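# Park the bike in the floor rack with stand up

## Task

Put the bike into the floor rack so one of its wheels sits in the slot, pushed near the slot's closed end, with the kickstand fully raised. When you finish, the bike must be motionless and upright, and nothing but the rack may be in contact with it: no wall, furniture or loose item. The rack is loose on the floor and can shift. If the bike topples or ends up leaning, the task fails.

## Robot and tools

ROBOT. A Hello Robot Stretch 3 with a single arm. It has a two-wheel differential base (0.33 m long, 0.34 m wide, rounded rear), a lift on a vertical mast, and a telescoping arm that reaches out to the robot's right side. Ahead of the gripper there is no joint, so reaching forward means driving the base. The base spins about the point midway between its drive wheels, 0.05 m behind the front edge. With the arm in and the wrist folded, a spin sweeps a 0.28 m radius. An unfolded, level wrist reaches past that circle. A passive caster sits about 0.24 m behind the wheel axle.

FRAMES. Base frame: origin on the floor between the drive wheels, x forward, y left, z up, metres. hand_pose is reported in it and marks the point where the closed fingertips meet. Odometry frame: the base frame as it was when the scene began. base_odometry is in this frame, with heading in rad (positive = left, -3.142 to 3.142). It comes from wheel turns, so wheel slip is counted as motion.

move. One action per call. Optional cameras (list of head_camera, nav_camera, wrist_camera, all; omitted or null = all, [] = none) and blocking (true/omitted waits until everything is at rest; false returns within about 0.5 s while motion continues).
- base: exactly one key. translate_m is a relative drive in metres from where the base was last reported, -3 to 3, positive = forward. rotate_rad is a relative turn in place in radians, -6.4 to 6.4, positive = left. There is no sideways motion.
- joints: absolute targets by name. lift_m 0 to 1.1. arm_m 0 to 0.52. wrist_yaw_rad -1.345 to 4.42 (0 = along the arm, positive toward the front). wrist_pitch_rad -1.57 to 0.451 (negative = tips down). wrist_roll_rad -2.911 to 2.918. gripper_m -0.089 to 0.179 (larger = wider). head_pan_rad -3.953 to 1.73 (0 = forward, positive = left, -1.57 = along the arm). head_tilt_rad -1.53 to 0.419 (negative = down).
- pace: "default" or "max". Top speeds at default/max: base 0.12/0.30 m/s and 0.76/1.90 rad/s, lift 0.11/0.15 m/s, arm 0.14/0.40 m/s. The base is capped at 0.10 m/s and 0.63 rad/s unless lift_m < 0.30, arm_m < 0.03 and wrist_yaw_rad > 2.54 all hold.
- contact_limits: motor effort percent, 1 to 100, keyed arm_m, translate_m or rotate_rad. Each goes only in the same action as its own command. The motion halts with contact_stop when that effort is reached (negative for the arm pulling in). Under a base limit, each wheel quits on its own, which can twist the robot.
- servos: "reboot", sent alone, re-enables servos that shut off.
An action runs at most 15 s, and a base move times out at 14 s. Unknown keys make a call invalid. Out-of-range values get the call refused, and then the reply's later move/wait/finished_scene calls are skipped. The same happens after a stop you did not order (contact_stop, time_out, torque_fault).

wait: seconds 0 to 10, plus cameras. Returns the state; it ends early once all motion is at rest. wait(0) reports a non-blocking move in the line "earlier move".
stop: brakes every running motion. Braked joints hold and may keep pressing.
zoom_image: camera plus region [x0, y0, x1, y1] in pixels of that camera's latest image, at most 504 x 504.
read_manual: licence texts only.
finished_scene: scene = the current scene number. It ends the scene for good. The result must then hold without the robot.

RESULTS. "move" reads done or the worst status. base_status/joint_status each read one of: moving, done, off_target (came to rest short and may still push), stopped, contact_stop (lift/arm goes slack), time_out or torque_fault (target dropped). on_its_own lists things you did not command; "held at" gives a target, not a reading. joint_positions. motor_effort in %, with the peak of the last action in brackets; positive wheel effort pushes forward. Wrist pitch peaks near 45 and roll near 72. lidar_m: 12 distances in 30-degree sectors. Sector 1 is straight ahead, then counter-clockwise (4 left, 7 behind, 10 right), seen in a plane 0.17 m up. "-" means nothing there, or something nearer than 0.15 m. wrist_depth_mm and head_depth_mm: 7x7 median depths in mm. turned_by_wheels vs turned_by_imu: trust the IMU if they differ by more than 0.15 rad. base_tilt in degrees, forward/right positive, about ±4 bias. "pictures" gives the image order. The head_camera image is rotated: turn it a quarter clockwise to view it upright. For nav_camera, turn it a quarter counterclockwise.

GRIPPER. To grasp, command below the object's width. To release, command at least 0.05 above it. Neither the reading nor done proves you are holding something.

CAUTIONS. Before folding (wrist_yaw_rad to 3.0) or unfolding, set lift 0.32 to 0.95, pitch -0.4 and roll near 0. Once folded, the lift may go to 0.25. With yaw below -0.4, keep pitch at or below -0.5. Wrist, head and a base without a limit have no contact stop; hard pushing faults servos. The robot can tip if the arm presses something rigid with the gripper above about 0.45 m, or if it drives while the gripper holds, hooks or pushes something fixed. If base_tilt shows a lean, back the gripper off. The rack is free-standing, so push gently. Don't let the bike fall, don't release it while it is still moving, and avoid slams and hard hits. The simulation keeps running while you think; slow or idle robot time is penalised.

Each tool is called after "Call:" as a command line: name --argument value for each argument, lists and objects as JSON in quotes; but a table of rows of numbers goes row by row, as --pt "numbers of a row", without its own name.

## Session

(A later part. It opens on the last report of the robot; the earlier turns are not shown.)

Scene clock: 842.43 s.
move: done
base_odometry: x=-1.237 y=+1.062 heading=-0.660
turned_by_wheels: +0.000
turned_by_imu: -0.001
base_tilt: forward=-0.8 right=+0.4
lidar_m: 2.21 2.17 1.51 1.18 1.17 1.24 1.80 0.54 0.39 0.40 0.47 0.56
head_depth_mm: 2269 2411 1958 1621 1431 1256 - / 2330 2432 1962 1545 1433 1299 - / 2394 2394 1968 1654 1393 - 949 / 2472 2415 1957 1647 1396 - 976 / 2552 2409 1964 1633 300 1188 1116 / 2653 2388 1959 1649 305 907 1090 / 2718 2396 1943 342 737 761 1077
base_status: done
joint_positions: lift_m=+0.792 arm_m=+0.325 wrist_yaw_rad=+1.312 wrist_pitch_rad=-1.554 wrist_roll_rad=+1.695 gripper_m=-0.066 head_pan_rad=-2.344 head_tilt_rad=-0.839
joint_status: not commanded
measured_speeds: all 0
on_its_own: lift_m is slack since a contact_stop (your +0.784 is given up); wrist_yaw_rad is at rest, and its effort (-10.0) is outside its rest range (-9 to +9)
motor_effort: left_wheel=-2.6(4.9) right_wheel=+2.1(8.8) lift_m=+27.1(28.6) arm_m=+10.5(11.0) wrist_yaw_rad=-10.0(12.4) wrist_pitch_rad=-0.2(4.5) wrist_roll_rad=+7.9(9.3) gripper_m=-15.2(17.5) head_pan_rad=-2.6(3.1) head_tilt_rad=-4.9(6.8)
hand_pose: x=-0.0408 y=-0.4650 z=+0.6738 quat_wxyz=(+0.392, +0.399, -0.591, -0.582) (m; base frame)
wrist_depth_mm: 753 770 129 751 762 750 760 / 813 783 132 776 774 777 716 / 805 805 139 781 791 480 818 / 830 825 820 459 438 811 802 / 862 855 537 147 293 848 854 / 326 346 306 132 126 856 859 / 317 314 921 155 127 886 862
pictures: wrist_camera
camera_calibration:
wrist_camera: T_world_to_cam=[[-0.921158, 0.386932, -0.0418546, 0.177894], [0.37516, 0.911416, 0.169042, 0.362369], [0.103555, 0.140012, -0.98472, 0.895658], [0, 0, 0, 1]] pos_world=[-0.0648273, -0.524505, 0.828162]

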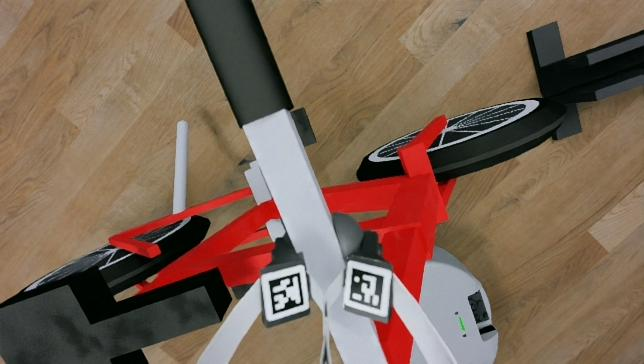

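Call:
zoom_image --camera "wrist_camera" --region '[464, 0, 644, 180]'

Scaled by 2.800.

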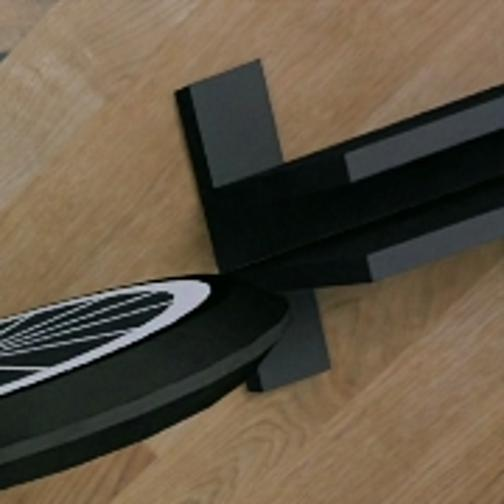

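Call:
move --joints '{"wrist_roll_rad": 1.95}' --base '{"translate_m": 0.06}' --cameras '["wrist_camera"]'

Scene clock: 878.40 s.
move: off_target
base_odometry: x=-1.190 y=+1.025 heading=-0.660
turned_by_wheels: +0.000
turned_by_imu: -0.001
base_tilt: forward=-0.8 right=+0.5
lidar_m: 2.15 2.12 1.54 1.21 1.20 1.26 1.84 0.50 0.42 0.42 0.48 0.56
head_depth_mm: 2318 2446 1975 1624 1425 1257 - / 2360 2410 1973 1548 1427 1308 - / 2439 2433 1957 1647 1401 - 965 / 2520 2406 1969 1650 1476 - 979 / 2606 2405 1964 1645 294 1206 1116 / 2693 2407 1949 1645 300 1052 1113 / 2775 2396 1945 336 1371 876 915
base_status: done
joint_positions: lift_m=+0.797 arm_m=+0.325 wrist_yaw_rad=+1.312 wrist_pitch_rad=-1.554 wrist_roll_rad=+1.926 gripper_m=-0.066 head_pan_rad=-2.344 head_tilt_rad=-0.839
joint_status: wrist_roll_rad off_target (ended at +1.926, target +1.950)
measured_speeds: translate_m=+0.000 rotate_rad=+0.000 lift_m=+0.001 arm_m=+0.000 wrist_yaw_rad=+0.000 wrist_pitch_rad=+0.000 wrist_roll_rad=+0.000 head_pan_rad=+0.000 head_tilt_rad=+0.000
on_its_own: lift_m is slack since a contact_stop (your +0.784 is given up); wrist_yaw_rad is at rest, and its effort (-10.0) is outside its rest range (-9 to +9)
motor_effort: left_wheel=+2.3(6.3) right_wheel=+2.7(13.4) lift_m=+27.6(29.0) arm_m=+7.8(13.3) wrist_yaw_rad=-10.0(15.8) wrist_pitch_rad=-0.1(0.2) wrist_roll_rad=+7.6(14.0) gripper_m=-16.5(18.1) head_pan_rad=-2.2(3.5) head_tilt_rad=-5.2(6.4)
hand_pose: x=-0.0410 y=-0.4649 z=+0.6788 quat_wxyz=(+0.322, +0.330, -0.631, -0.624) (m; base frame)
wrist_depth_mm: 780 769 120 777 750 771 756 / 786 801 125 787 802 781 784 / 822 801 132 793 465 797 793 / 858 875 836 459 426 817 822 / 861 859 701 145 276 852 836 / 877 885 410 133 127 - 875 / 898 346 122 159 161 926 903
pictures: wrist_camera
camera_calibration:
wrist_camera: T_world_to_cam=[[-0.808568, 0.587018, -0.0403406, 0.274495], [0.573055, 0.801182, 0.172383, 0.316118], [0.133512, 0.116266, -0.984204, 0.890464], [0, 0, 0, 1]] pos_world=[-0.0780925, -0.517932, 0.832978]

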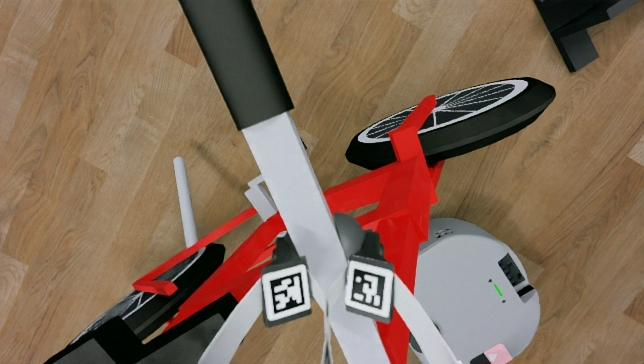

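Call:
move --base '{"translate_m": 0.12}' --cameras '["wrist_camera", "nav_camera"]'

Scene clock: 887.93 s.
move: done
base_odometry: x=-1.095 y=+0.952 heading=-0.660
turned_by_wheels: +0.000
turned_by_imu: +0.000
base_tilt: forward=-0.8 right=+0.5
lidar_m: 2.05 2.01 1.61 1.26 1.25 1.31 1.92 0.51 0.45 0.45 0.49 0.57
head_depth_mm: 2397 2408 1969 1636 1429 1251 - / 2472 2411 1958 1540 1429 1300 - / 2565 2419 1969 1637 1432 - 961 / 2616 2405 1959 1641 1483 - 975 / 2707 2411 1952 1645 296 1207 1115 / 2765 2404 1948 1636 299 1161 1116 / 2834 2417 1951 332 1375 894 915
base_status: done
joint_positions: lift_m=+0.800 arm_m=+0.325 wrist_yaw_rad=+1.309 wrist_pitch_rad=-1.555 wrist_roll_rad=+1.929 gripper_m=-0.066 head_pan_rad=-2.344 head_tilt_rad=-0.839
joint_status: not commanded
measured_speeds: all 0
on_its_own: lift_m is slack since a contact_stop (your +0.784 is given up)
motor_effort: left_wheel=+1.4(4.6) right_wheel=+1.2(12.9) lift_m=+27.8(28.8) arm_m=-8.3(8.3) wrist_yaw_rad=-8.3(10.7) wrist_pitch_rad=-0.1(0.2) wrist_roll_rad=+6.9(8.0) gripper_m=-15.5(17.9) head_pan_rad=-2.4(3.8) head_tilt_rad=-6.3(6.3)
hand_pose: x=-0.0410 y=-0.4648 z=+0.6821 quat_wxyz=(+0.320, +0.327, -0.633, -0.625) (m; base frame)
wrist_depth_mm: 782 786 113 770 781 773 766 / 790 803 118 776 803 780 770 / 833 830 814 632 471 811 817 / 839 835 825 451 413 838 833 / 851 877 708 143 270 863 835 / 907 869 419 132 125 - 871 / 908 351 336 164 169 894 888
pictures: nav_camera (sideways), wrist_camera
camera_calibration:
nav_camera: T_world_to_cam=[[-0.510281, -0.518642, 0.68602, -0.845053], [-0.717424, 0.696602, -0.00699757, 0.0637674], [-0.474254, -0.495738, -0.727549, 0.912019], [0, 0, 0, 1]] pos_world=[0.0470623, -0.0305782, 1.24371]
wrist_camera: T_world_to_cam=[[-0.804634, 0.592403, -0.0402876, 0.277224], [0.578392, 0.797329, 0.172424, 0.313903], [0.134267, 0.115436, -0.984199, 0.893308], [0, 0, 0, 1]] pos_world=[-0.0784371, -0.517633, 0.836237]

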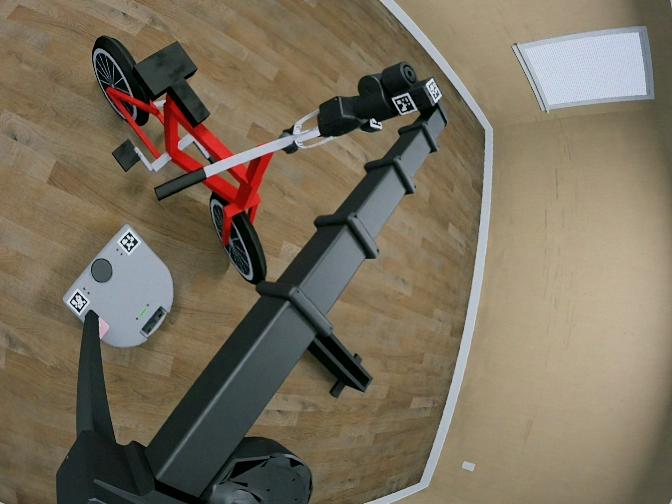

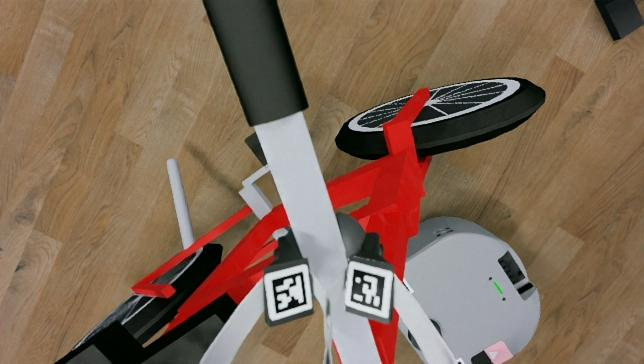

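Call:
move --joints '{"wrist_roll_rad": 1.55, "arm_m": 0.335}' --base '{"translate_m": -0.06}' --cameras '["wrist_camera"]'

Scene clock: 900.87 s.
move: done
base_odometry: x=-1.143 y=+0.988 heading=-0.660
turned_by_wheels: +0.000
turned_by_imu: -0.001
base_tilt: forward=-0.8 right=+0.5
lidar_m: 2.10 2.06 1.58 1.23 1.22 1.29 1.88 0.49 0.44 0.44 0.49 0.57
head_depth_mm: 2370 2445 1972 1620 1421 1253 - / 2429 2428 1973 1537 1423 1296 - / 2507 2419 1953 1653 1421 - 959 / 2541 2421 1968 1647 1476 - 977 / 2625 2403 1958 1638 296 1205 1113 / 2701 2410 1965 1644 299 1102 1108 / 2777 2390 1948 331 1357 896 1062
base_status: done
joint_positions: lift_m=+0.800 arm_m=+0.335 wrist_yaw_rad=+1.298 wrist_pitch_rad=-1.551 wrist_roll_rad=+1.562 gripper_m=-0.066 head_pan_rad=-2.344 head_tilt_rad=-0.839
joint_status: all done
measured_speeds: all 0
on_its_own: lift_m is slack since a contact_stop (your +0.784 is given up)
motor_effort: left_wheel=-4.9(6.4) right_wheel=+1.8(7.6) lift_m=+28.3(29.6) arm_m=+9.4(15.4) wrist_yaw_rad=+1.8(8.0) wrist_pitch_rad=-0.8(4.9) wrist_roll_rad=-4.2(5.2) gripper_m=-16.6(17.6) head_pan_rad=-2.6(3.2) head_tilt_rad=-5.0(6.4)
hand_pose: x=-0.0400 y=-0.4749 z=+0.6819 quat_wxyz=(+0.426, +0.434, -0.567, -0.556) (m; base frame)
wrist_depth_mm: 797 776 780 118 771 769 776 / 800 813 808 122 779 767 775 / 839 834 823 129 814 811 793 / 852 814 855 137 429 521 811 / 858 547 533 145 849 824 838 / 320 318 325 131 126 862 874 / 326 906 897 173 95 891 907
pictures: wrist_camera
camera_calibration:
wrist_camera: T_world_to_cam=[[-0.96048, 0.274746, -0.0446304, 0.129822], [0.263987, 0.949978, 0.16689, 0.385124], [0.0882502, 0.148512, -0.984965, 0.908567], [0, 0, 0, 1]] pos_world=[-0.057158, -0.536461, 0.836427]

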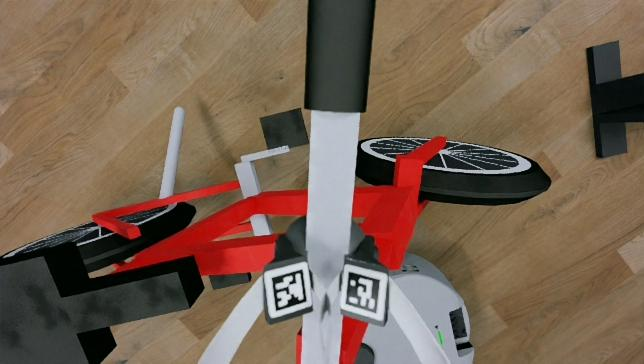

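Call:
move --joints '{"wrist_roll_rad": 1.25}' --base '{"translate_m": 0.05}' --cameras '["wrist_camera"]'

Scene clock: 916.60 s.
move: done
base_odometry: x=-1.103 y=+0.958 heading=-0.660
turned_by_wheels: +0.000
turned_by_imu: -0.001
base_tilt: forward=-0.8 right=+0.6
lidar_m: 2.05 2.02 1.60 1.26 1.25 1.31 1.91 0.53 0.44 0.44 0.49 0.57
head_depth_mm: 2414 2432 1976 1638 1426 1254 - / 2472 2413 1966 1548 1427 1297 - / 2540 2429 1952 1649 1426 - 960 / 2592 2408 1967 1642 1478 - 975 / 2719 2407 1940 1648 292 1210 1114 / 2796 2409 1949 1645 297 1121 1119 / 2813 2387 1960 333 1361 888 1059
base_status: done
joint_positions: lift_m=+0.799 arm_m=+0.335 wrist_yaw_rad=+1.293 wrist_pitch_rad=-1.539 wrist_roll_rad=+1.267 gripper_m=-0.066 head_pan_rad=-2.344 head_tilt_rad=-0.839
joint_status: all done
measured_speeds: all 0
on_its_own: lift_m is slack since a contact_stop (your +0.784 is given up)
motor_effort: left_wheel=+0.6(2.7) right_wheel=+2.6(13.0) lift_m=+27.7(30.8) arm_m=-1.9(2.9) wrist_yaw_rad=+5.9(6.4) wrist_pitch_rad=-2.8(3.9) wrist_roll_rad=-6.1(7.8) gripper_m=-16.3(17.7) head_pan_rad=-3.0(3.4) head_tilt_rad=-5.7(6.0)
hand_pose: x=-0.0369 y=-0.4758 z=+0.6806 quat_wxyz=(+0.501, +0.511, -0.503, -0.483) (m; base frame)
wrist_depth_mm: 786 797 776 780 123 761 753 / 800 807 805 134 784 779 776 / 845 817 838 134 818 755 783 / 324 528 624 139 506 822 818 / 312 314 365 145 470 867 826 / 329 908 126 132 874 884 850 / 933 915 915 163 893 894 874
pictures: wrist_camera
camera_calibration:
wrist_camera: T_world_to_cam=[[-0.998389, -0.0120743, -0.0554364, 0.00246604], [-0.0207065, 0.987239, 0.157891, 0.398667], [0.0528225, 0.158785, -0.985899, 0.91135], [0, 0, 0, 1]] pos_world=[-0.0374228, -0.538258, 0.83569]

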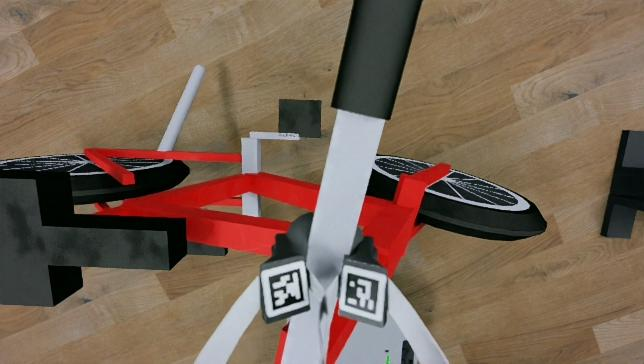

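Call:
move --joints '{"wrist_roll_rad": 0.95}' --base '{"translate_m": -0.03}' --cameras '["wrist_camera"]'

Scene clock: 932.70 s.
move: done
base_odometry: x=-1.127 y=+0.976 heading=-0.660
turned_by_wheels: +0.000
turned_by_imu: -0.001
base_tilt: forward=-0.8 right=+0.6
lidar_m: 2.08 2.04 1.59 1.24 1.23 1.30 1.89 0.59 0.41 0.42 0.48 0.56
head_depth_mm: 2364 2404 1973 1633 1428 1253 - / 2438 2416 1948 1545 1423 1298 - / 2517 2418 1962 1646 1424 - 947 / 2608 2428 1942 1658 1446 - 972 / 2687 2403 1957 1642 296 1204 1117 / 2749 2404 1958 1644 302 917 1109 / 2771 2406 1950 339 753 916 1094
base_status: done
joint_positions: lift_m=+0.795 arm_m=+0.335 wrist_yaw_rad=+1.292 wrist_pitch_rad=-1.553 wrist_roll_rad=+0.967 gripper_m=-0.066 head_pan_rad=-2.344 head_tilt_rad=-0.839
joint_status: all done
measured_speeds: translate_m=+0.000 rotate_rad=+0.000 lift_m=-0.001 arm_m=+0.000 wrist_yaw_rad=+0.000 wrist_pitch_rad=+0.000 wrist_roll_rad=+0.000 head_pan_rad=+0.000 head_tilt_rad=+0.000
on_its_own: lift_m is slack since a contact_stop (your +0.784 is given up)
motor_effort: left_wheel=-6.0(7.2) right_wheel=+7.3(7.5) lift_m=+30.2(34.6) arm_m=-9.9(11.4) wrist_yaw_rad=+7.4(12.1) wrist_pitch_rad=-0.4(6.4) wrist_roll_rad=-5.6(11.6) gripper_m=-15.8(18.3) head_pan_rad=-1.6(3.3) head_tilt_rad=-4.9(6.6)
hand_pose: x=-0.0404 y=-0.4747 z=+0.6767 quat_wxyz=(+0.572, +0.576, -0.418, -0.407) (m; base frame)
wrist_depth_mm: 776 778 774 762 133 763 750 / 796 785 813 775 780 780 784 / 293 501 792 598 802 813 798 / 296 294 514 144 808 807 814 / 878 876 867 147 431 849 825 / 907 888 864 132 871 870 809 / 936 909 726 161 895 895 904
pictures: wrist_camera
camera_calibration:
wrist_camera: T_world_to_cam=[[-0.951349, -0.30559, -0.0393614, -0.149537], [-0.30791, 0.938277, 0.157571, 0.363571], [-0.0112201, 0.162025, -0.986723, 0.907028], [0, 0, 0, 1]] pos_world=[-0.0201377, -0.533788, 0.831812]

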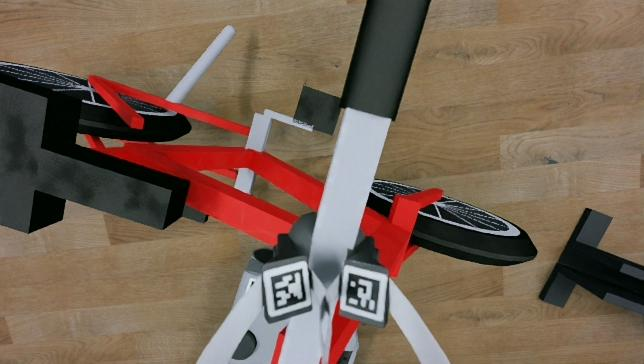

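Call:
move --joints '{"wrist_roll_rad": 0.87}' --base '{"translate_m": -0.04}' --cameras '["wrist_camera"]'

Scene clock: 958.47 s.
move: done
base_odometry: x=-1.158 y=+1.001 heading=-0.660
turned_by_wheels: +0.000
turned_by_imu: -0.001
base_tilt: forward=-0.8 right=+0.5
lidar_m: 2.11 2.08 1.57 1.23 1.22 1.28 1.86 0.64 0.41 0.41 0.48 0.56
head_depth_mm: 2334 2398 1959 1638 1426 1260 - / 2419 2404 1960 1550 1426 1301 - / 2480 2427 1963 1649 1413 - 949 / 2547 2405 1956 1654 1457 - 978 / 2632 2419 1947 1646 299 1189 1112 / 2695 2403 1950 1643 305 1033 1115 / 2778 2412 1949 342 716 931 1078
base_status: done
joint_positions: lift_m=+0.792 arm_m=+0.335 wrist_yaw_rad=+1.292 wrist_pitch_rad=-1.554 wrist_roll_rad=+0.885 gripper_m=-0.066 head_pan_rad=-2.344 head_tilt_rad=-0.839
joint_status: all done
measured_speeds: translate_m=+0.000 rotate_rad=+0.000 lift_m=-0.001 arm_m=+0.000 wrist_yaw_rad=+0.000 wrist_pitch_rad=+0.000 wrist_roll_rad=+0.000 head_pan_rad=+0.000 head_tilt_rad=+0.000
on_its_own: lift_m is slack since a contact_stop (your +0.784 is given up)
motor_effort: left_wheel=-6.7(8.4) right_wheel=+6.4(6.9) lift_m=+29.4(33.3) arm_m=+0.3(2.9) wrist_yaw_rad=+6.9(8.0) wrist_pitch_rad=-0.1(4.5) wrist_roll_rad=-4.9(8.5) gripper_m=-16.3(17.7) head_pan_rad=-2.0(3.2) head_tilt_rad=-4.5(6.1)
hand_pose: x=-0.0408 y=-0.4746 z=+0.6742 quat_wxyz=(+0.589, +0.592, -0.394, -0.383) (m; base frame)
wrist_depth_mm: 774 762 760 756 759 752 750 / 291 605 766 763 778 763 782 / 285 404 604 142 805 791 816 / 293 290 360 145 810 814 826 / 857 853 855 149 445 827 835 / 879 872 856 133 860 860 852 / 930 902 100 174 867 893 884
pictures: wrist_camera
camera_calibration:
wrist_camera: T_world_to_cam=[[-0.92308, -0.382797, -0.0372711, -0.18687], [-0.383703, 0.909932, 0.157466, 0.347293], [-0.0263634, 0.159655, -0.986821, 0.902895], [0, 0, 0, 1]] pos_world=[-0.015435, -0.531698, 0.829344]

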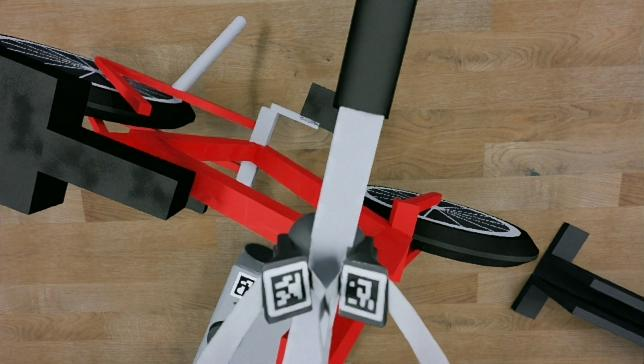

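Call:
zoom_image --camera "wrist_camera" --region '[420, 170, 644, 350]'

Scaled by 2.250.

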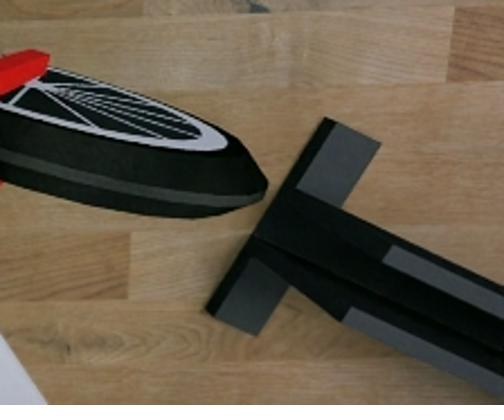

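Call:
move --joints '{"wrist_roll_rad": 0.6}' --base '{"translate_m": 0.08}' --cameras '["wrist_camera"]'

Scene clock: 993.03 s.
move: done
base_odometry: x=-1.095 y=+0.952 heading=-0.660
turned_by_wheels: +0.000
turned_by_imu: -0.001
base_tilt: forward=-0.8 right=+0.6
lidar_m: 2.05 2.01 1.61 1.27 1.25 1.32 1.92 2.73 0.36 2.55 0.47 0.57
head_depth_mm: 2397 2408 1970 1628 1419 1253 - / 2500 2421 1947 1555 1424 1278 - / 2557 2424 1966 1648 1433 - 951 / 2615 2408 1951 1645 1421 - 974 / 2730 2395 1963 1640 303 1189 1115 / 2794 2417 1952 1645 314 1204 1117 / 2799 2385 1944 352 642 949 1077
base_status: done
joint_positions: lift_m=+0.784 arm_m=+0.335 wrist_yaw_rad=+1.295 wrist_pitch_rad=-1.544 wrist_roll_rad=+0.612 gripper_m=-0.066 head_pan_rad=-2.344 head_tilt_rad=-0.839
joint_status: all done
measured_speeds: all 0
on_its_own: lift_m is slack since a contact_stop
motor_effort: left_wheel=-0.1(3.7) right_wheel=+3.9(16.2) lift_m=+27.3(37.8) arm_m=+12.7(12.7) wrist_yaw_rad=+4.6(8.0) wrist_pitch_rad=-1.9(2.3) wrist_roll_rad=-4.4(10.6) gripper_m=-15.5(17.9) head_pan_rad=-2.1(3.3) head_tilt_rad=-4.8(5.9)
hand_pose: x=-0.0382 y=-0.4754 z=+0.6656 quat_wxyz=(+0.637, +0.640, -0.313, -0.295) (m; base frame)
wrist_depth_mm: 263 417 767 161 756 760 755 / 268 282 780 155 758 764 766 / 820 275 469 156 801 786 793 / 827 841 335 155 807 805 801 / 865 885 823 153 812 809 829 / 872 866 - 131 471 864 847 / 911 867 - 168 871 886 885
pictures: wrist_camera
camera_calibration:
wrist_camera: T_world_to_cam=[[-0.783962, -0.619521, -0.0399712, -0.290585], [-0.617906, 0.772457, 0.146638, 0.283219], [-0.0599693, 0.139657, -0.988382, 0.884829], [0, 0, 0, 1]] pos_world=[0.000257572, -0.522371, 0.821403]

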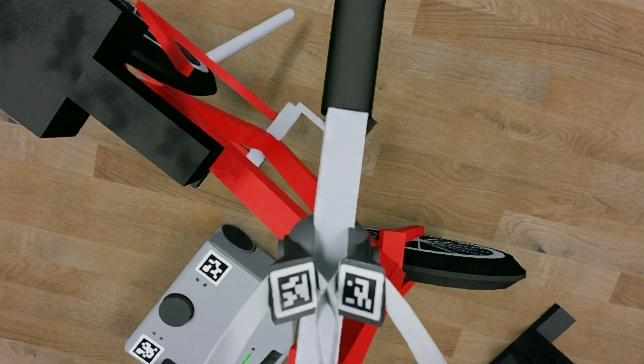

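Call:
move --joints '{"arm_m": 0.328}' --base '{"translate_m": 0.05}' --cameras '[]'

Call:
move --joints '{"wrist_roll_rad": 1.05}' --base '{"translate_m": -0.02}' --cameras '["wrist_camera"]'

Scene clock: 1006.00 s.
move: done
base_odometry: x=-1.056 y=+0.921 heading=-0.661
turned_by_wheels: +0.000
turned_by_imu: -0.001
base_tilt: forward=-0.8 right=+0.5
lidar_m: 2.00 1.96 1.64 1.29 1.27 1.34 1.95 2.78 0.34 2.54 0.46 0.58
head_depth_mm: 2440 2412 1973 1655 1430 1247 - / 2519 2419 1970 1543 1422 1277 - / 2612 2406 1950 1648 1432 - 948 / 2669 2422 1952 1645 1423 282 972 / 2755 2416 1946 1635 306 1088 1113 / 2807 2410 1947 1648 318 1205 1108 / 2894 2388 1948 356 642 944 1059
base_status: done
joint_positions: lift_m=+0.781 arm_m=+0.328 wrist_yaw_rad=+1.298 wrist_pitch_rad=-1.542 wrist_roll_rad=+0.607 gripper_m=-0.066 head_pan_rad=-2.344 head_tilt_rad=-0.839
joint_status: all done
measured_speeds: all 0
on_its_own: lift_m is slack since a contact_stop
motor_effort: left_wheel=+1.4(3.2) right_wheel=+3.0(16.4) lift_m=+27.8(33.1) arm_m=-12.1(13.6) wrist_yaw_rad=+1.9(4.8) wrist_pitch_rad=-2.3(3.0) wrist_roll_rad=-2.8(4.7) gripper_m=-15.3(17.4) head_pan_rad=-2.9(3.2) head_tilt_rad=-5.0(6.4)
hand_pose: x=-0.0377 y=-0.4687 z=+0.6629 quat_wxyz=(+0.638, +0.641, -0.311, -0.292) (m; base frame)
wrist_depth_mm: 260 280 732 162 751 754 750 / 267 268 779 160 781 774 766 / 812 274 434 160 782 798 789 / 856 832 334 157 819 802 778 / 854 839 835 154 836 833 820 / 853 871 - 130 477 824 825 / 897 885 - 162 871 870 870
pictures: none
No camera images: "cameras" was empty.

Scene clock: 1007.17 s.
move: done
base_odometry: x=-1.072 y=+0.933 heading=-0.660
turned_by_wheels: +0.000
turned_by_imu: +0.000
base_tilt: forward=-0.9 right=+0.5
lidar_m: 2.02 1.98 1.63 1.28 1.27 1.33 1.93 2.76 0.34 2.53 0.47 0.57
head_depth_mm: 2444 2447 1977 1648 1427 1253 - / 2509 2448 1961 1556 1421 1274 - / 2568 2413 1949 1646 1424 - 947 / 2674 2414 1964 1648 1424 282 974 / 2760 2433 1948 1638 306 1076 1113 / 2806 2412 1952 1644 317 1200 1118 / 2870 2386 1947 355 701 935 1083
base_status: done
joint_positions: lift_m=+0.781 arm_m=+0.328 wrist_yaw_rad=+1.307 wrist_pitch_rad=-1.539 wrist_roll_rad=+1.031 gripper_m=-0.066 head_pan_rad=-2.344 head_tilt_rad=-0.839
joint_status: all done
measured_speeds: all 0
on_its_own: lift_m is slack since a contact_stop
motor_effort: left_wheel=-1.0(6.4) right_wheel=-2.0(5.8) lift_m=+28.4(28.9) arm_m=-12.5(13.1) wrist_yaw_rad=-5.5(6.1) wrist_pitch_rad=-2.9(4.7) wrist_roll_rad=+6.3(6.4) gripper_m=-16.3(17.5) head_pan_rad=-2.6(3.3) head_tilt_rad=-5.0(6.0)
hand_pose: x=-0.0371 y=-0.4690 z=+0.6631 quat_wxyz=(+0.560, +0.568, -0.437, -0.416) (m; base frame)
wrist_depth_mm: 771 754 164 747 752 763 732 / 775 788 650 778 774 783 756 / 276 490 777 593 789 777 782 / 283 281 363 524 804 808 803 / 850 859 345 153 434 806 796 / 883 894 865 131 283 862 839 / 912 871 722 150 196 844 888
pictures: wrist_camera
camera_calibration:
wrist_camera: T_world_to_cam=[[-0.96449, -0.258967, -0.0519199, -0.115429], [-0.263923, 0.952569, 0.151518, 0.373678], [0.010219, 0.15984, -0.98709, 0.892671], [0, 0, 0, 1]] pos_world=[-0.0218305, -0.528531, 0.818534]

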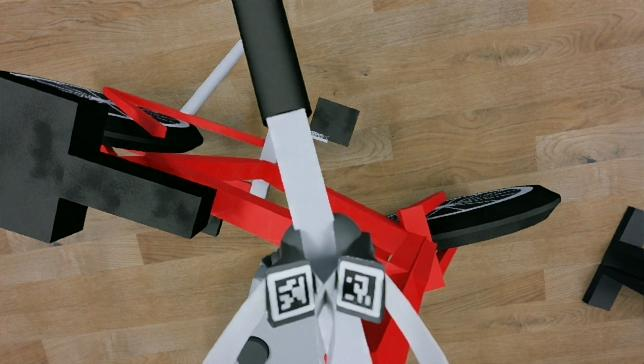

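Call:
move --joints '{"wrist_roll_rad": 1.55}' --base '{"translate_m": -0.03}' --cameras '["wrist_camera"]'

Scene clock: 1016.30 s.
move: off_target
base_odometry: x=-1.095 y=+0.952 heading=-0.660
turned_by_wheels: +0.000
turned_by_imu: -0.001
base_tilt: forward=-0.8 right=+0.5
lidar_m: 2.05 2.01 1.62 1.26 1.25 1.32 1.92 0.62 0.36 2.56 0.47 0.57
head_depth_mm: 2414 2408 1967 1643 1425 1254 - / 2473 2400 1963 1555 1430 1292 - / 2561 2444 1948 1655 1426 - 948 / 2594 2418 1961 1649 1428 - 977 / 2692 2423 1956 1639 300 1192 1112 / 2777 2388 1955 1652 312 1013 1115 / 2827 2412 1945 349 617 923 1060
base_status: done
joint_positions: lift_m=+0.786 arm_m=+0.328 wrist_yaw_rad=+1.318 wrist_pitch_rad=-1.538 wrist_roll_rad=+1.516 gripper_m=-0.066 head_pan_rad=-2.344 head_tilt_rad=-0.839
joint_status: wrist_roll_rad off_target (ended at +1.516, target +1.550)
measured_speeds: translate_m=+0.000 rotate_rad=+0.000 lift_m=+0.001 arm_m=+0.000 wrist_yaw_rad=+0.000 wrist_pitch_rad=+0.000 wrist_roll_rad=+0.000 head_pan_rad=+0.000 head_tilt_rad=+0.000
on_its_own: lift_m is slack since a contact_stop; wrist_yaw_rad is at rest, and its effort (-15.8) is outside its rest range (-9 to +9)
motor_effort: left_wheel=+0.3(3.9) right_wheel=-1.1(9.8) lift_m=+26.5(28.2) arm_m=-12.7(13.7) wrist_yaw_rad=-15.8(18.8) wrist_pitch_rad=-2.9(7.1) wrist_roll_rad=+10.8(16.9) gripper_m=-16.3(17.9) head_pan_rad=-2.7(3.2) head_tilt_rad=-4.9(6.4)
hand_pose: x=-0.0370 y=-0.4691 z=+0.6683 quat_wxyz=(+0.442, +0.454, -0.556, -0.538) (m; base frame)
wrist_depth_mm: 757 783 770 769 749 738 753 / 802 781 153 768 776 754 763 / 827 809 153 790 793 610 769 / 849 830 641 808 446 805 805 / 306 409 392 152 301 842 827 / 303 303 298 131 204 851 837 / 313 876 126 889 125 909 855
pictures: wrist_camera
camera_calibration:
wrist_camera: T_world_to_cam=[[-0.975875, 0.210725, -0.0571187, 0.108265], [0.198901, 0.965956, 0.16543, 0.387131], [0.0900345, 0.150079, -0.984566, 0.894523], [0, 0, 0, 1]] pos_world=[-0.0518855, -0.531015, 0.822857]

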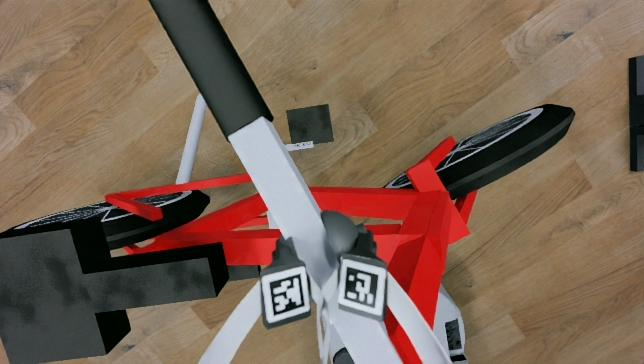

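Call:
move --joints '{"wrist_roll_rad": 1.85}' --cameras '["wrist_camera"]'

Scene clock: 1026.73 s.
move: off_target
base_odometry: x=-1.095 y=+0.952 heading=-0.660
turned_by_wheels: +0.000
turned_by_imu: -0.001
base_tilt: forward=-0.8 right=+0.6
lidar_m: 2.05 2.01 1.61 1.26 1.25 1.32 1.92 0.52 0.38 0.38 0.48 0.57
head_depth_mm: 2410 2434 1959 1638 1429 1259 - / 2488 2432 1966 1544 1425 1296 - / 2560 2402 1949 1654 1423 - 950 / 2639 2408 1952 1634 1447 - 973 / 2677 2430 1966 1649 298 1186 1116 / 2781 2405 1948 1654 305 897 1099 / 2822 2400 1939 341 744 892 1077
base_status: not commanded
joint_positions: lift_m=+0.793 arm_m=+0.328 wrist_yaw_rad=+1.316 wrist_pitch_rad=-1.547 wrist_roll_rad=+1.820 gripper_m=-0.066 head_pan_rad=-2.344 head_tilt_rad=-0.839
joint_status: wrist_roll_rad off_target (ended at +1.820, target +1.850)
measured_speeds: translate_m=+0.000 rotate_rad=+0.000 lift_m=+0.003 arm_m=+0.000 wrist_yaw_rad=+0.000 wrist_pitch_rad=-0.024 wrist_roll_rad=+0.000 head_pan_rad=+0.000 head_tilt_rad=+0.000
on_its_own: lift_m is slack since a contact_stop (your +0.784 is given up); wrist_yaw_rad is at rest, and its effort (-14.0) is outside its rest range (-9 to +9)
motor_effort: left_wheel=-0.3(1.0) right_wheel=-0.5(2.1) lift_m=+24.7(28.4) arm_m=-10.9(11.6) wrist_yaw_rad=-14.0(22.7) wrist_pitch_rad=-1.3(3.0) wrist_roll_rad=+9.6(19.1) gripper_m=-15.1(17.5) head_pan_rad=-2.3(3.8) head_tilt_rad=-6.0(6.1)
hand_pose: x=-0.0390 y=-0.4685 z=+0.6746 quat_wxyz=(+0.354, +0.365, -0.615, -0.603) (m; base frame)
wrist_depth_mm: 802 767 761 782 757 778 763 / 812 793 141 790 775 784 758 / 835 835 144 821 783 453 795 / 861 834 698 535 421 826 795 / 840 851 638 150 279 821 836 / 896 522 326 131 126 864 852 / 323 319 126 893 126 887 889
pictures: wrist_camera
camera_calibration:
wrist_camera: T_world_to_cam=[[-0.867793, 0.494556, -0.0484663, 0.237875], [0.480387, 0.859865, 0.172805, 0.342193], [0.127136, 0.126676, -0.983763, 0.890809], [0, 0, 0, 1]] pos_world=[-0.0712123, -0.524727, 0.828741]

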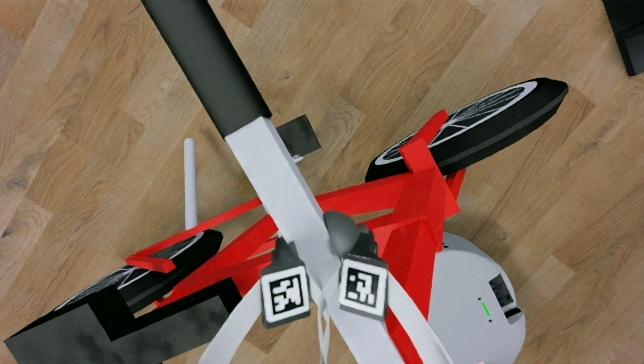

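Call:
move

Scene clock: 1070.83 s.
base_odometry: x=-1.095 y=+0.952 heading=-0.660
turned_by_wheels: +0.000
turned_by_imu: -0.001
base_tilt: forward=-0.8 right=+0.5
lidar_m: 2.04 2.01 1.61 1.26 1.25 1.32 1.92 0.50 0.38 0.39 0.48 0.57
head_depth_mm: 2400 2436 1967 1646 1431 1260 - / 2475 2421 1978 1553 1439 1297 - / 2550 2409 1947 1650 1431 - 947 / 2626 2425 1950 1653 1456 - 972 / 2717 2418 1944 1648 296 1187 1114 / 2743 2398 1948 1646 302 965 1095 / 2791 2398 1947 338 751 768 1081
base_status: not commanded
joint_positions: lift_m=+0.795 arm_m=+0.328 wrist_yaw_rad=+1.313 wrist_pitch_rad=-1.553 wrist_roll_rad=+1.825 gripper_m=-0.066 head_pan_rad=-2.344 head_tilt_rad=-0.839
joint_status: wrist_roll_rad off_target (ended at +1.820, target +1.850)
measured_speeds: all 0
on_its_own: lift_m is slack since a contact_stop (your +0.784 is given up); wrist_yaw_rad is at rest, and its effort (-11.0) is outside its rest range (-9 to +9)
motor_effort: left_wheel=+0.9(1.0) right_wheel=-0.5(2.1) lift_m=+28.0(28.4) arm_m=-8.6(11.6) wrist_yaw_rad=-11.0(22.7) wrist_pitch_rad=-0.2(3.0) wrist_roll_rad=+8.0(19.1) gripper_m=-16.7(17.5) head_pan_rad=-2.4(3.8) head_tilt_rad=-6.0(6.1)
hand_pose: x=-0.0407 y=-0.4680 z=+0.6770 quat_wxyz=(+0.353, +0.361, -0.615, -0.606) (m; base frame)
wrist_depth_mm: 776 766 140 772 777 743 763 / 795 812 138 773 796 772 774 / 810 802 143 783 804 468 797 / 850 857 862 495 431 815 788 / 898 865 649 149 281 851 818 / 891 544 346 132 126 862 845 / 322 321 313 911 126 890 885
pictures: head_camera (sideways), nav_camera (sideways), wrist_camera
camera_calibration:
head_camera: T_world_to_cam=[[0.569217, 0.512887, -0.642604, 0.860863], [0.670537, -0.741874, 0.00184205, -0.00667698], [-0.475786, -0.431938, -0.766196, 0.955192], [0, 0, 0, 1]] pos_world=[-0.0310734, -0.0338948, 1.28507]
nav_camera: T_world_to_cam=[[-0.510372, -0.518621, 0.685968, -0.844985], [-0.717347, 0.696681, -0.00699776, 0.0637671], [-0.474272, -0.495649, -0.727598, 0.912083], [0, 0, 0, 1]] pos_world=[0.0470618, -0.0305797, 1.24371]
wrist_camera: T_world_to_cam=[[-0.864033, 0.501702, -0.0417237, 0.23518], [0.488536, 0.855593, 0.171153, 0.341628], [0.121566, 0.127498, -0.984361, 0.89383], [0, 0, 0, 1]] pos_world=[-0.0723539, -0.524247, 0.831193]

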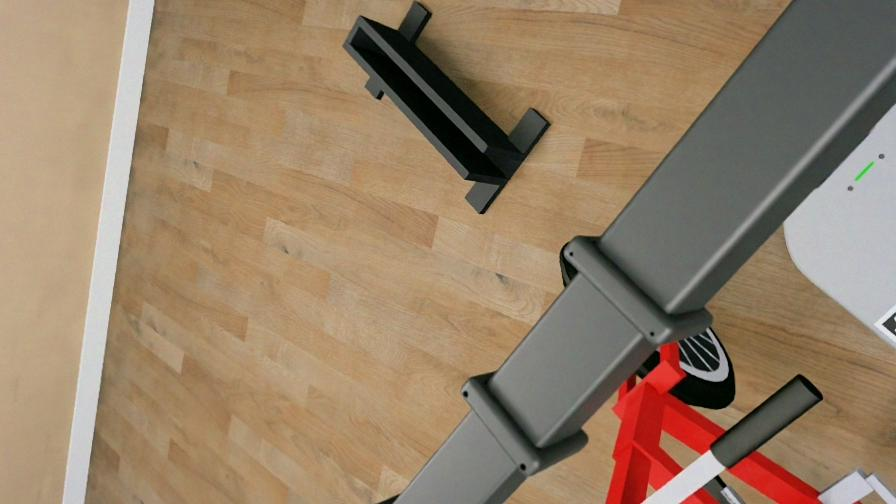

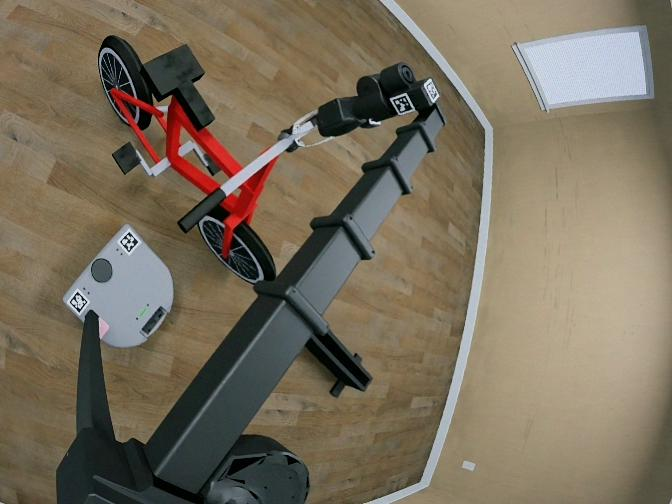

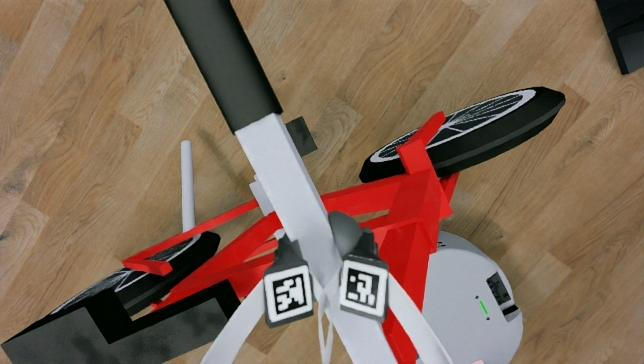

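Call:
zoom_image --camera "wrist_camera" --region '[340, 0, 644, 200]'

Call:
zoom_image --camera "head_camera" --region '[330, 0, 830, 450]'

Scaled by 1.658.

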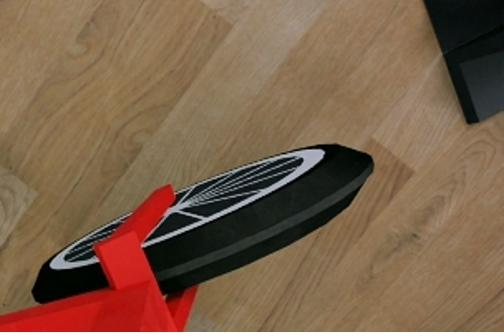

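Scaled by 1.008 from the camera's 896x504 image, which has a finer 1280x720 frame.

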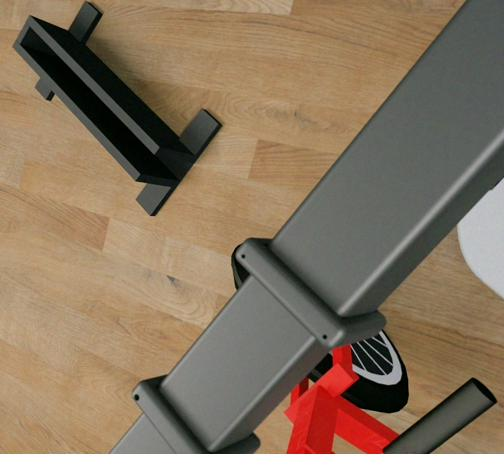

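Call:
zoom_image --camera "nav_camera" --region '[180, 180, 400, 420]'

Scaled by 2.100 from the camera's 672x504 image, which has a finer 792x594 frame.

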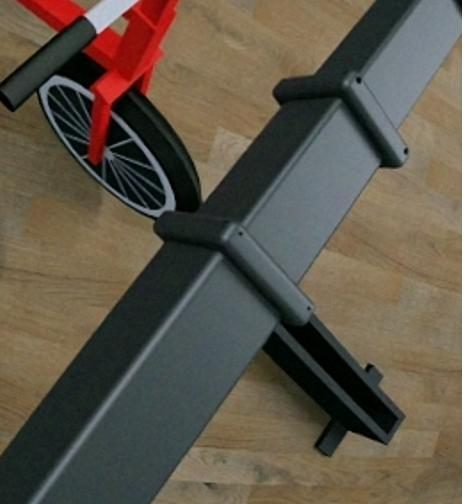

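Call:
move --base '{"translate_m": -0.06}'

Call:
zoom_image --camera "wrist_camera" --region '[340, 0, 644, 200]'

Scene clock: 1164.53 s.
move: done
base_odometry: x=-1.143 y=+0.988 heading=-0.661
turned_by_wheels: +0.000
turned_by_imu: -0.001
base_tilt: forward=-0.8 right=+0.5
lidar_m: 2.10 2.06 1.58 1.24 1.22 1.29 1.88 0.47 0.39 0.39 0.48 0.57
head_depth_mm: 2366 2414 1962 1646 1429 1255 - / 2401 2441 1955 1551 1428 1293 - / 2497 2386 1964 1645 1418 - 962 / 2566 2411 1945 1655 1479 - 976 / 2660 2408 1961 1645 294 1189 1114 / 2746 2377 1948 1657 299 988 1099 / 2784 2398 1944 335 1372 762 914
base_status: done
joint_positions: lift_m=+0.797 arm_m=+0.328 wrist_yaw_rad=+1.309 wrist_pitch_rad=-1.555 wrist_roll_rad=+1.832 gripper_m=-0.066 head_pan_rad=-2.344 head_tilt_rad=-0.839
joint_status: not commanded
measured_speeds: all 0
on_its_own: lift_m is slack since a contact_stop (your +0.784 is given up)
motor_effort: left_wheel=-3.5(5.8) right_wheel=+0.9(8.1) lift_m=+27.6(28.9) arm_m=-6.2(7.7) wrist_yaw_rad=-8.2(11.7) wrist_pitch_rad=+0.0(3.9) wrist_roll_rad=+5.6(8.2) gripper_m=-15.8(17.5) head_pan_rad=-2.4(3.3) head_tilt_rad=-4.6(6.4)
hand_pose: x=-0.0410 y=-0.4678 z=+0.6792 quat_wxyz=(+0.350, +0.357, -0.616, -0.608) (m; base frame)
wrist_depth_mm: 775 773 132 778 758 779 761 / 791 799 135 776 785 782 798 / 793 807 809 812 785 485 790 / 850 834 848 464 445 816 833 / 858 861 679 150 293 851 815 / 889 534 349 131 126 868 877 / 326 324 918 160 114 917 865
pictures: head_camera (sideways), nav_camera (sideways), wrist_camera
camera_calibration:
head_camera: T_world_to_cam=[[0.569217, 0.512886, -0.642604, 0.860863], [0.670537, -0.741874, 0.00184205, -0.00667699], [-0.475786, -0.431938, -0.766196, 0.955192], [0, 0, 0, 1]] pos_world=[-0.0310734, -0.0338948, 1.28507]
nav_camera: T_world_to_cam=[[-0.510372, -0.518621, 0.685968, -0.844985], [-0.717347, 0.696681, -0.00699776, 0.0637671], [-0.474272, -0.495649, -0.727598, 0.912083], [0, 0, 0, 1]] pos_world=[0.0470618, -0.0305797, 1.24371]
wrist_camera: T_world_to_cam=[[-0.858288, 0.511552, -0.0407023, 0.239142], [0.498439, 0.849893, 0.170998, 0.339084], [0.122067, 0.126478, -0.98443, 0.89559], [0, 0, 0, 1]] pos_world=[-0.0730817, -0.523791, 0.833396]

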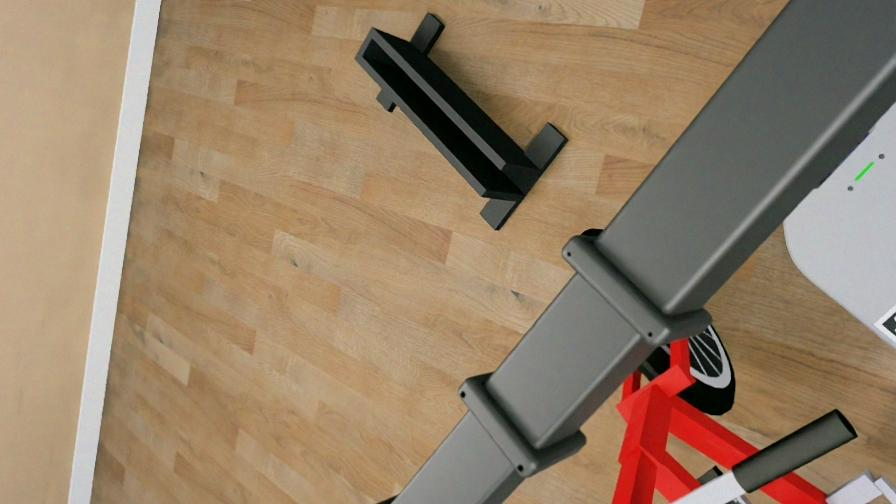

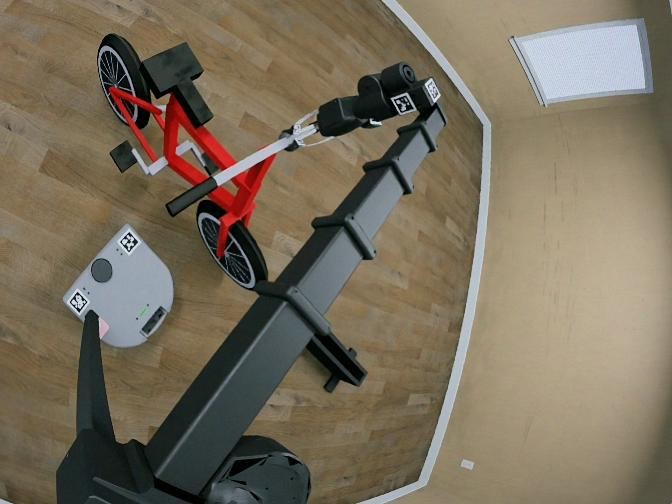

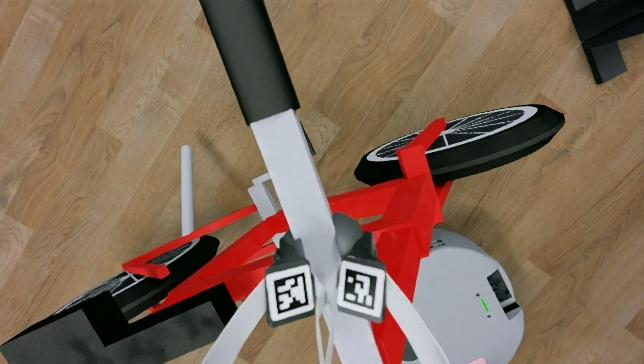

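Scaled by 1.658.

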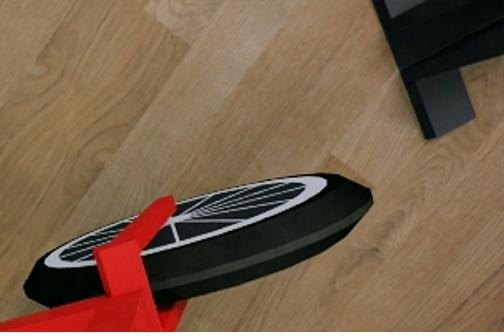

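Call:
move --base '{"translate_m": 0.08}'

Call:
zoom_image --camera "wrist_camera" --region '[340, 0, 644, 200]'

Scene clock: 1192.30 s.
move: done
base_odometry: x=-1.079 y=+0.939 heading=-0.661
turned_by_wheels: +0.000
turned_by_imu: -0.001
base_tilt: forward=-0.8 right=+0.6
lidar_m: 2.03 1.99 1.62 1.27 1.26 1.32 1.93 0.49 0.40 0.40 0.48 0.57
head_depth_mm: 2425 2426 1978 1647 1427 1251 - / 2481 2415 1960 1551 1429 1299 - / 2576 2412 1951 1648 1426 - 961 / 2636 2413 1961 1639 1472 - 972 / 2723 2408 1965 1648 292 1186 1117 / 2795 2406 1953 1641 298 986 1091 / 2873 2387 1951 334 1363 770 924
base_status: done
joint_positions: lift_m=+0.798 arm_m=+0.328 wrist_yaw_rad=+1.309 wrist_pitch_rad=-1.548 wrist_roll_rad=+1.832 gripper_m=-0.066 head_pan_rad=-2.344 head_tilt_rad=-0.839
joint_status: not commanded
measured_speeds: all 0
on_its_own: lift_m is slack since a contact_stop (your +0.784 is given up)
motor_effort: left_wheel=+1.1(4.5) right_wheel=+2.9(12.1) lift_m=+27.3(29.0) arm_m=-4.1(5.8) wrist_yaw_rad=-8.0(8.7) wrist_pitch_rad=-1.3(2.1) wrist_roll_rad=+5.5(6.0) gripper_m=-16.6(17.8) head_pan_rad=-1.9(4.2) head_tilt_rad=-5.0(6.1)
hand_pose: x=-0.0393 y=-0.4683 z=+0.6803 quat_wxyz=(+0.348, +0.359, -0.618, -0.606) (m; base frame)
wrist_depth_mm: 784 789 129 752 752 759 758 / 795 807 135 799 792 779 781 / 850 840 829 789 793 470 817 / 849 842 821 462 448 816 815 / 846 852 634 149 287 846 844 / 878 529 353 131 126 883 868 / 328 324 928 161 114 893 907
pictures: head_camera (sideways), nav_camera (sideways), wrist_camera
camera_calibration:
head_camera: T_world_to_cam=[[0.569217, 0.512887, -0.642604, 0.860863], [0.670537, -0.741874, 0.00184205, -0.00667698], [-0.475786, -0.431938, -0.766196, 0.955192], [0, 0, 0, 1]] pos_world=[-0.0310734, -0.0338948, 1.28507]
nav_camera: T_world_to_cam=[[-0.510372, -0.518621, 0.685968, -0.844985], [-0.717347, 0.696681, -0.00699776, 0.0637671], [-0.474272, -0.495649, -0.727598, 0.912083], [0, 0, 0, 1]] pos_world=[0.0470618, -0.0305797, 1.24371]
wrist_camera: T_world_to_cam=[[-0.858007, 0.511469, -0.0471464, 0.245201], [0.497319, 0.850195, 0.172749, 0.337338], [0.12844, 0.124773, -0.983837, 0.89565], [0, 0, 0, 1]] pos_world=[-0.0724174, -0.523969, 0.834459]

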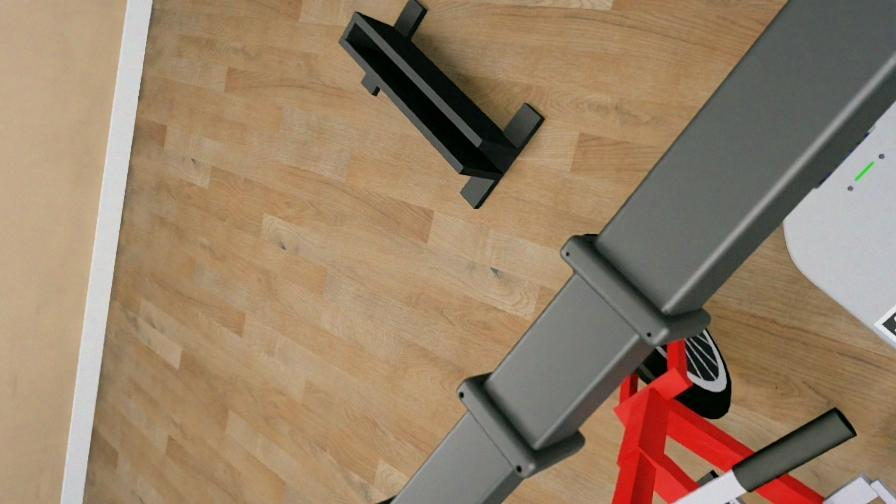

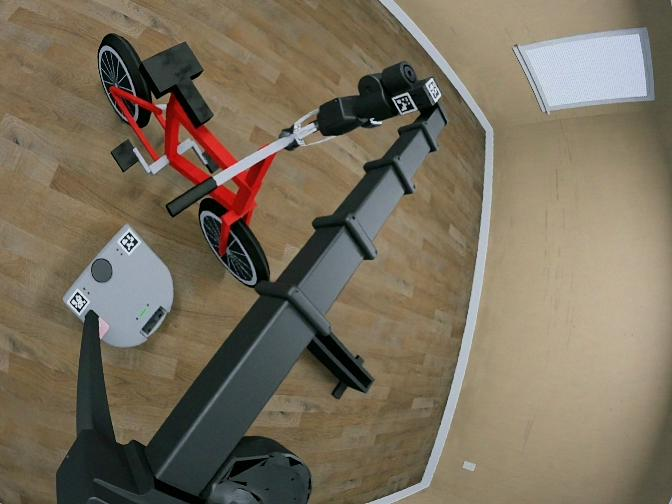

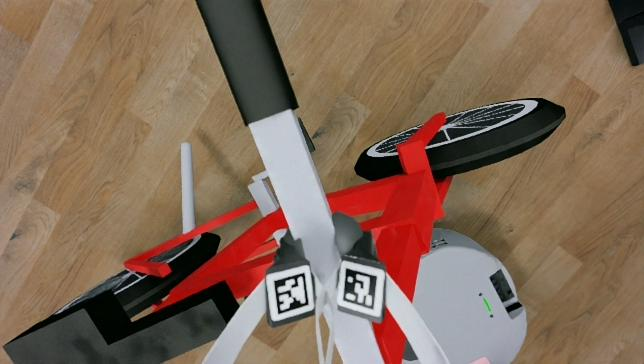

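Scaled by 1.658.

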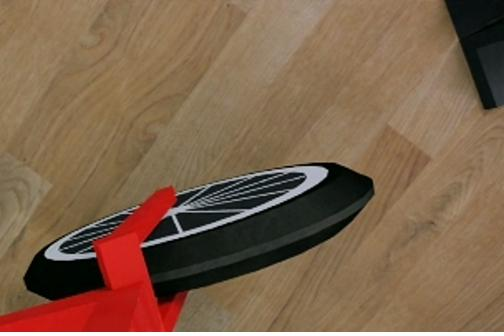

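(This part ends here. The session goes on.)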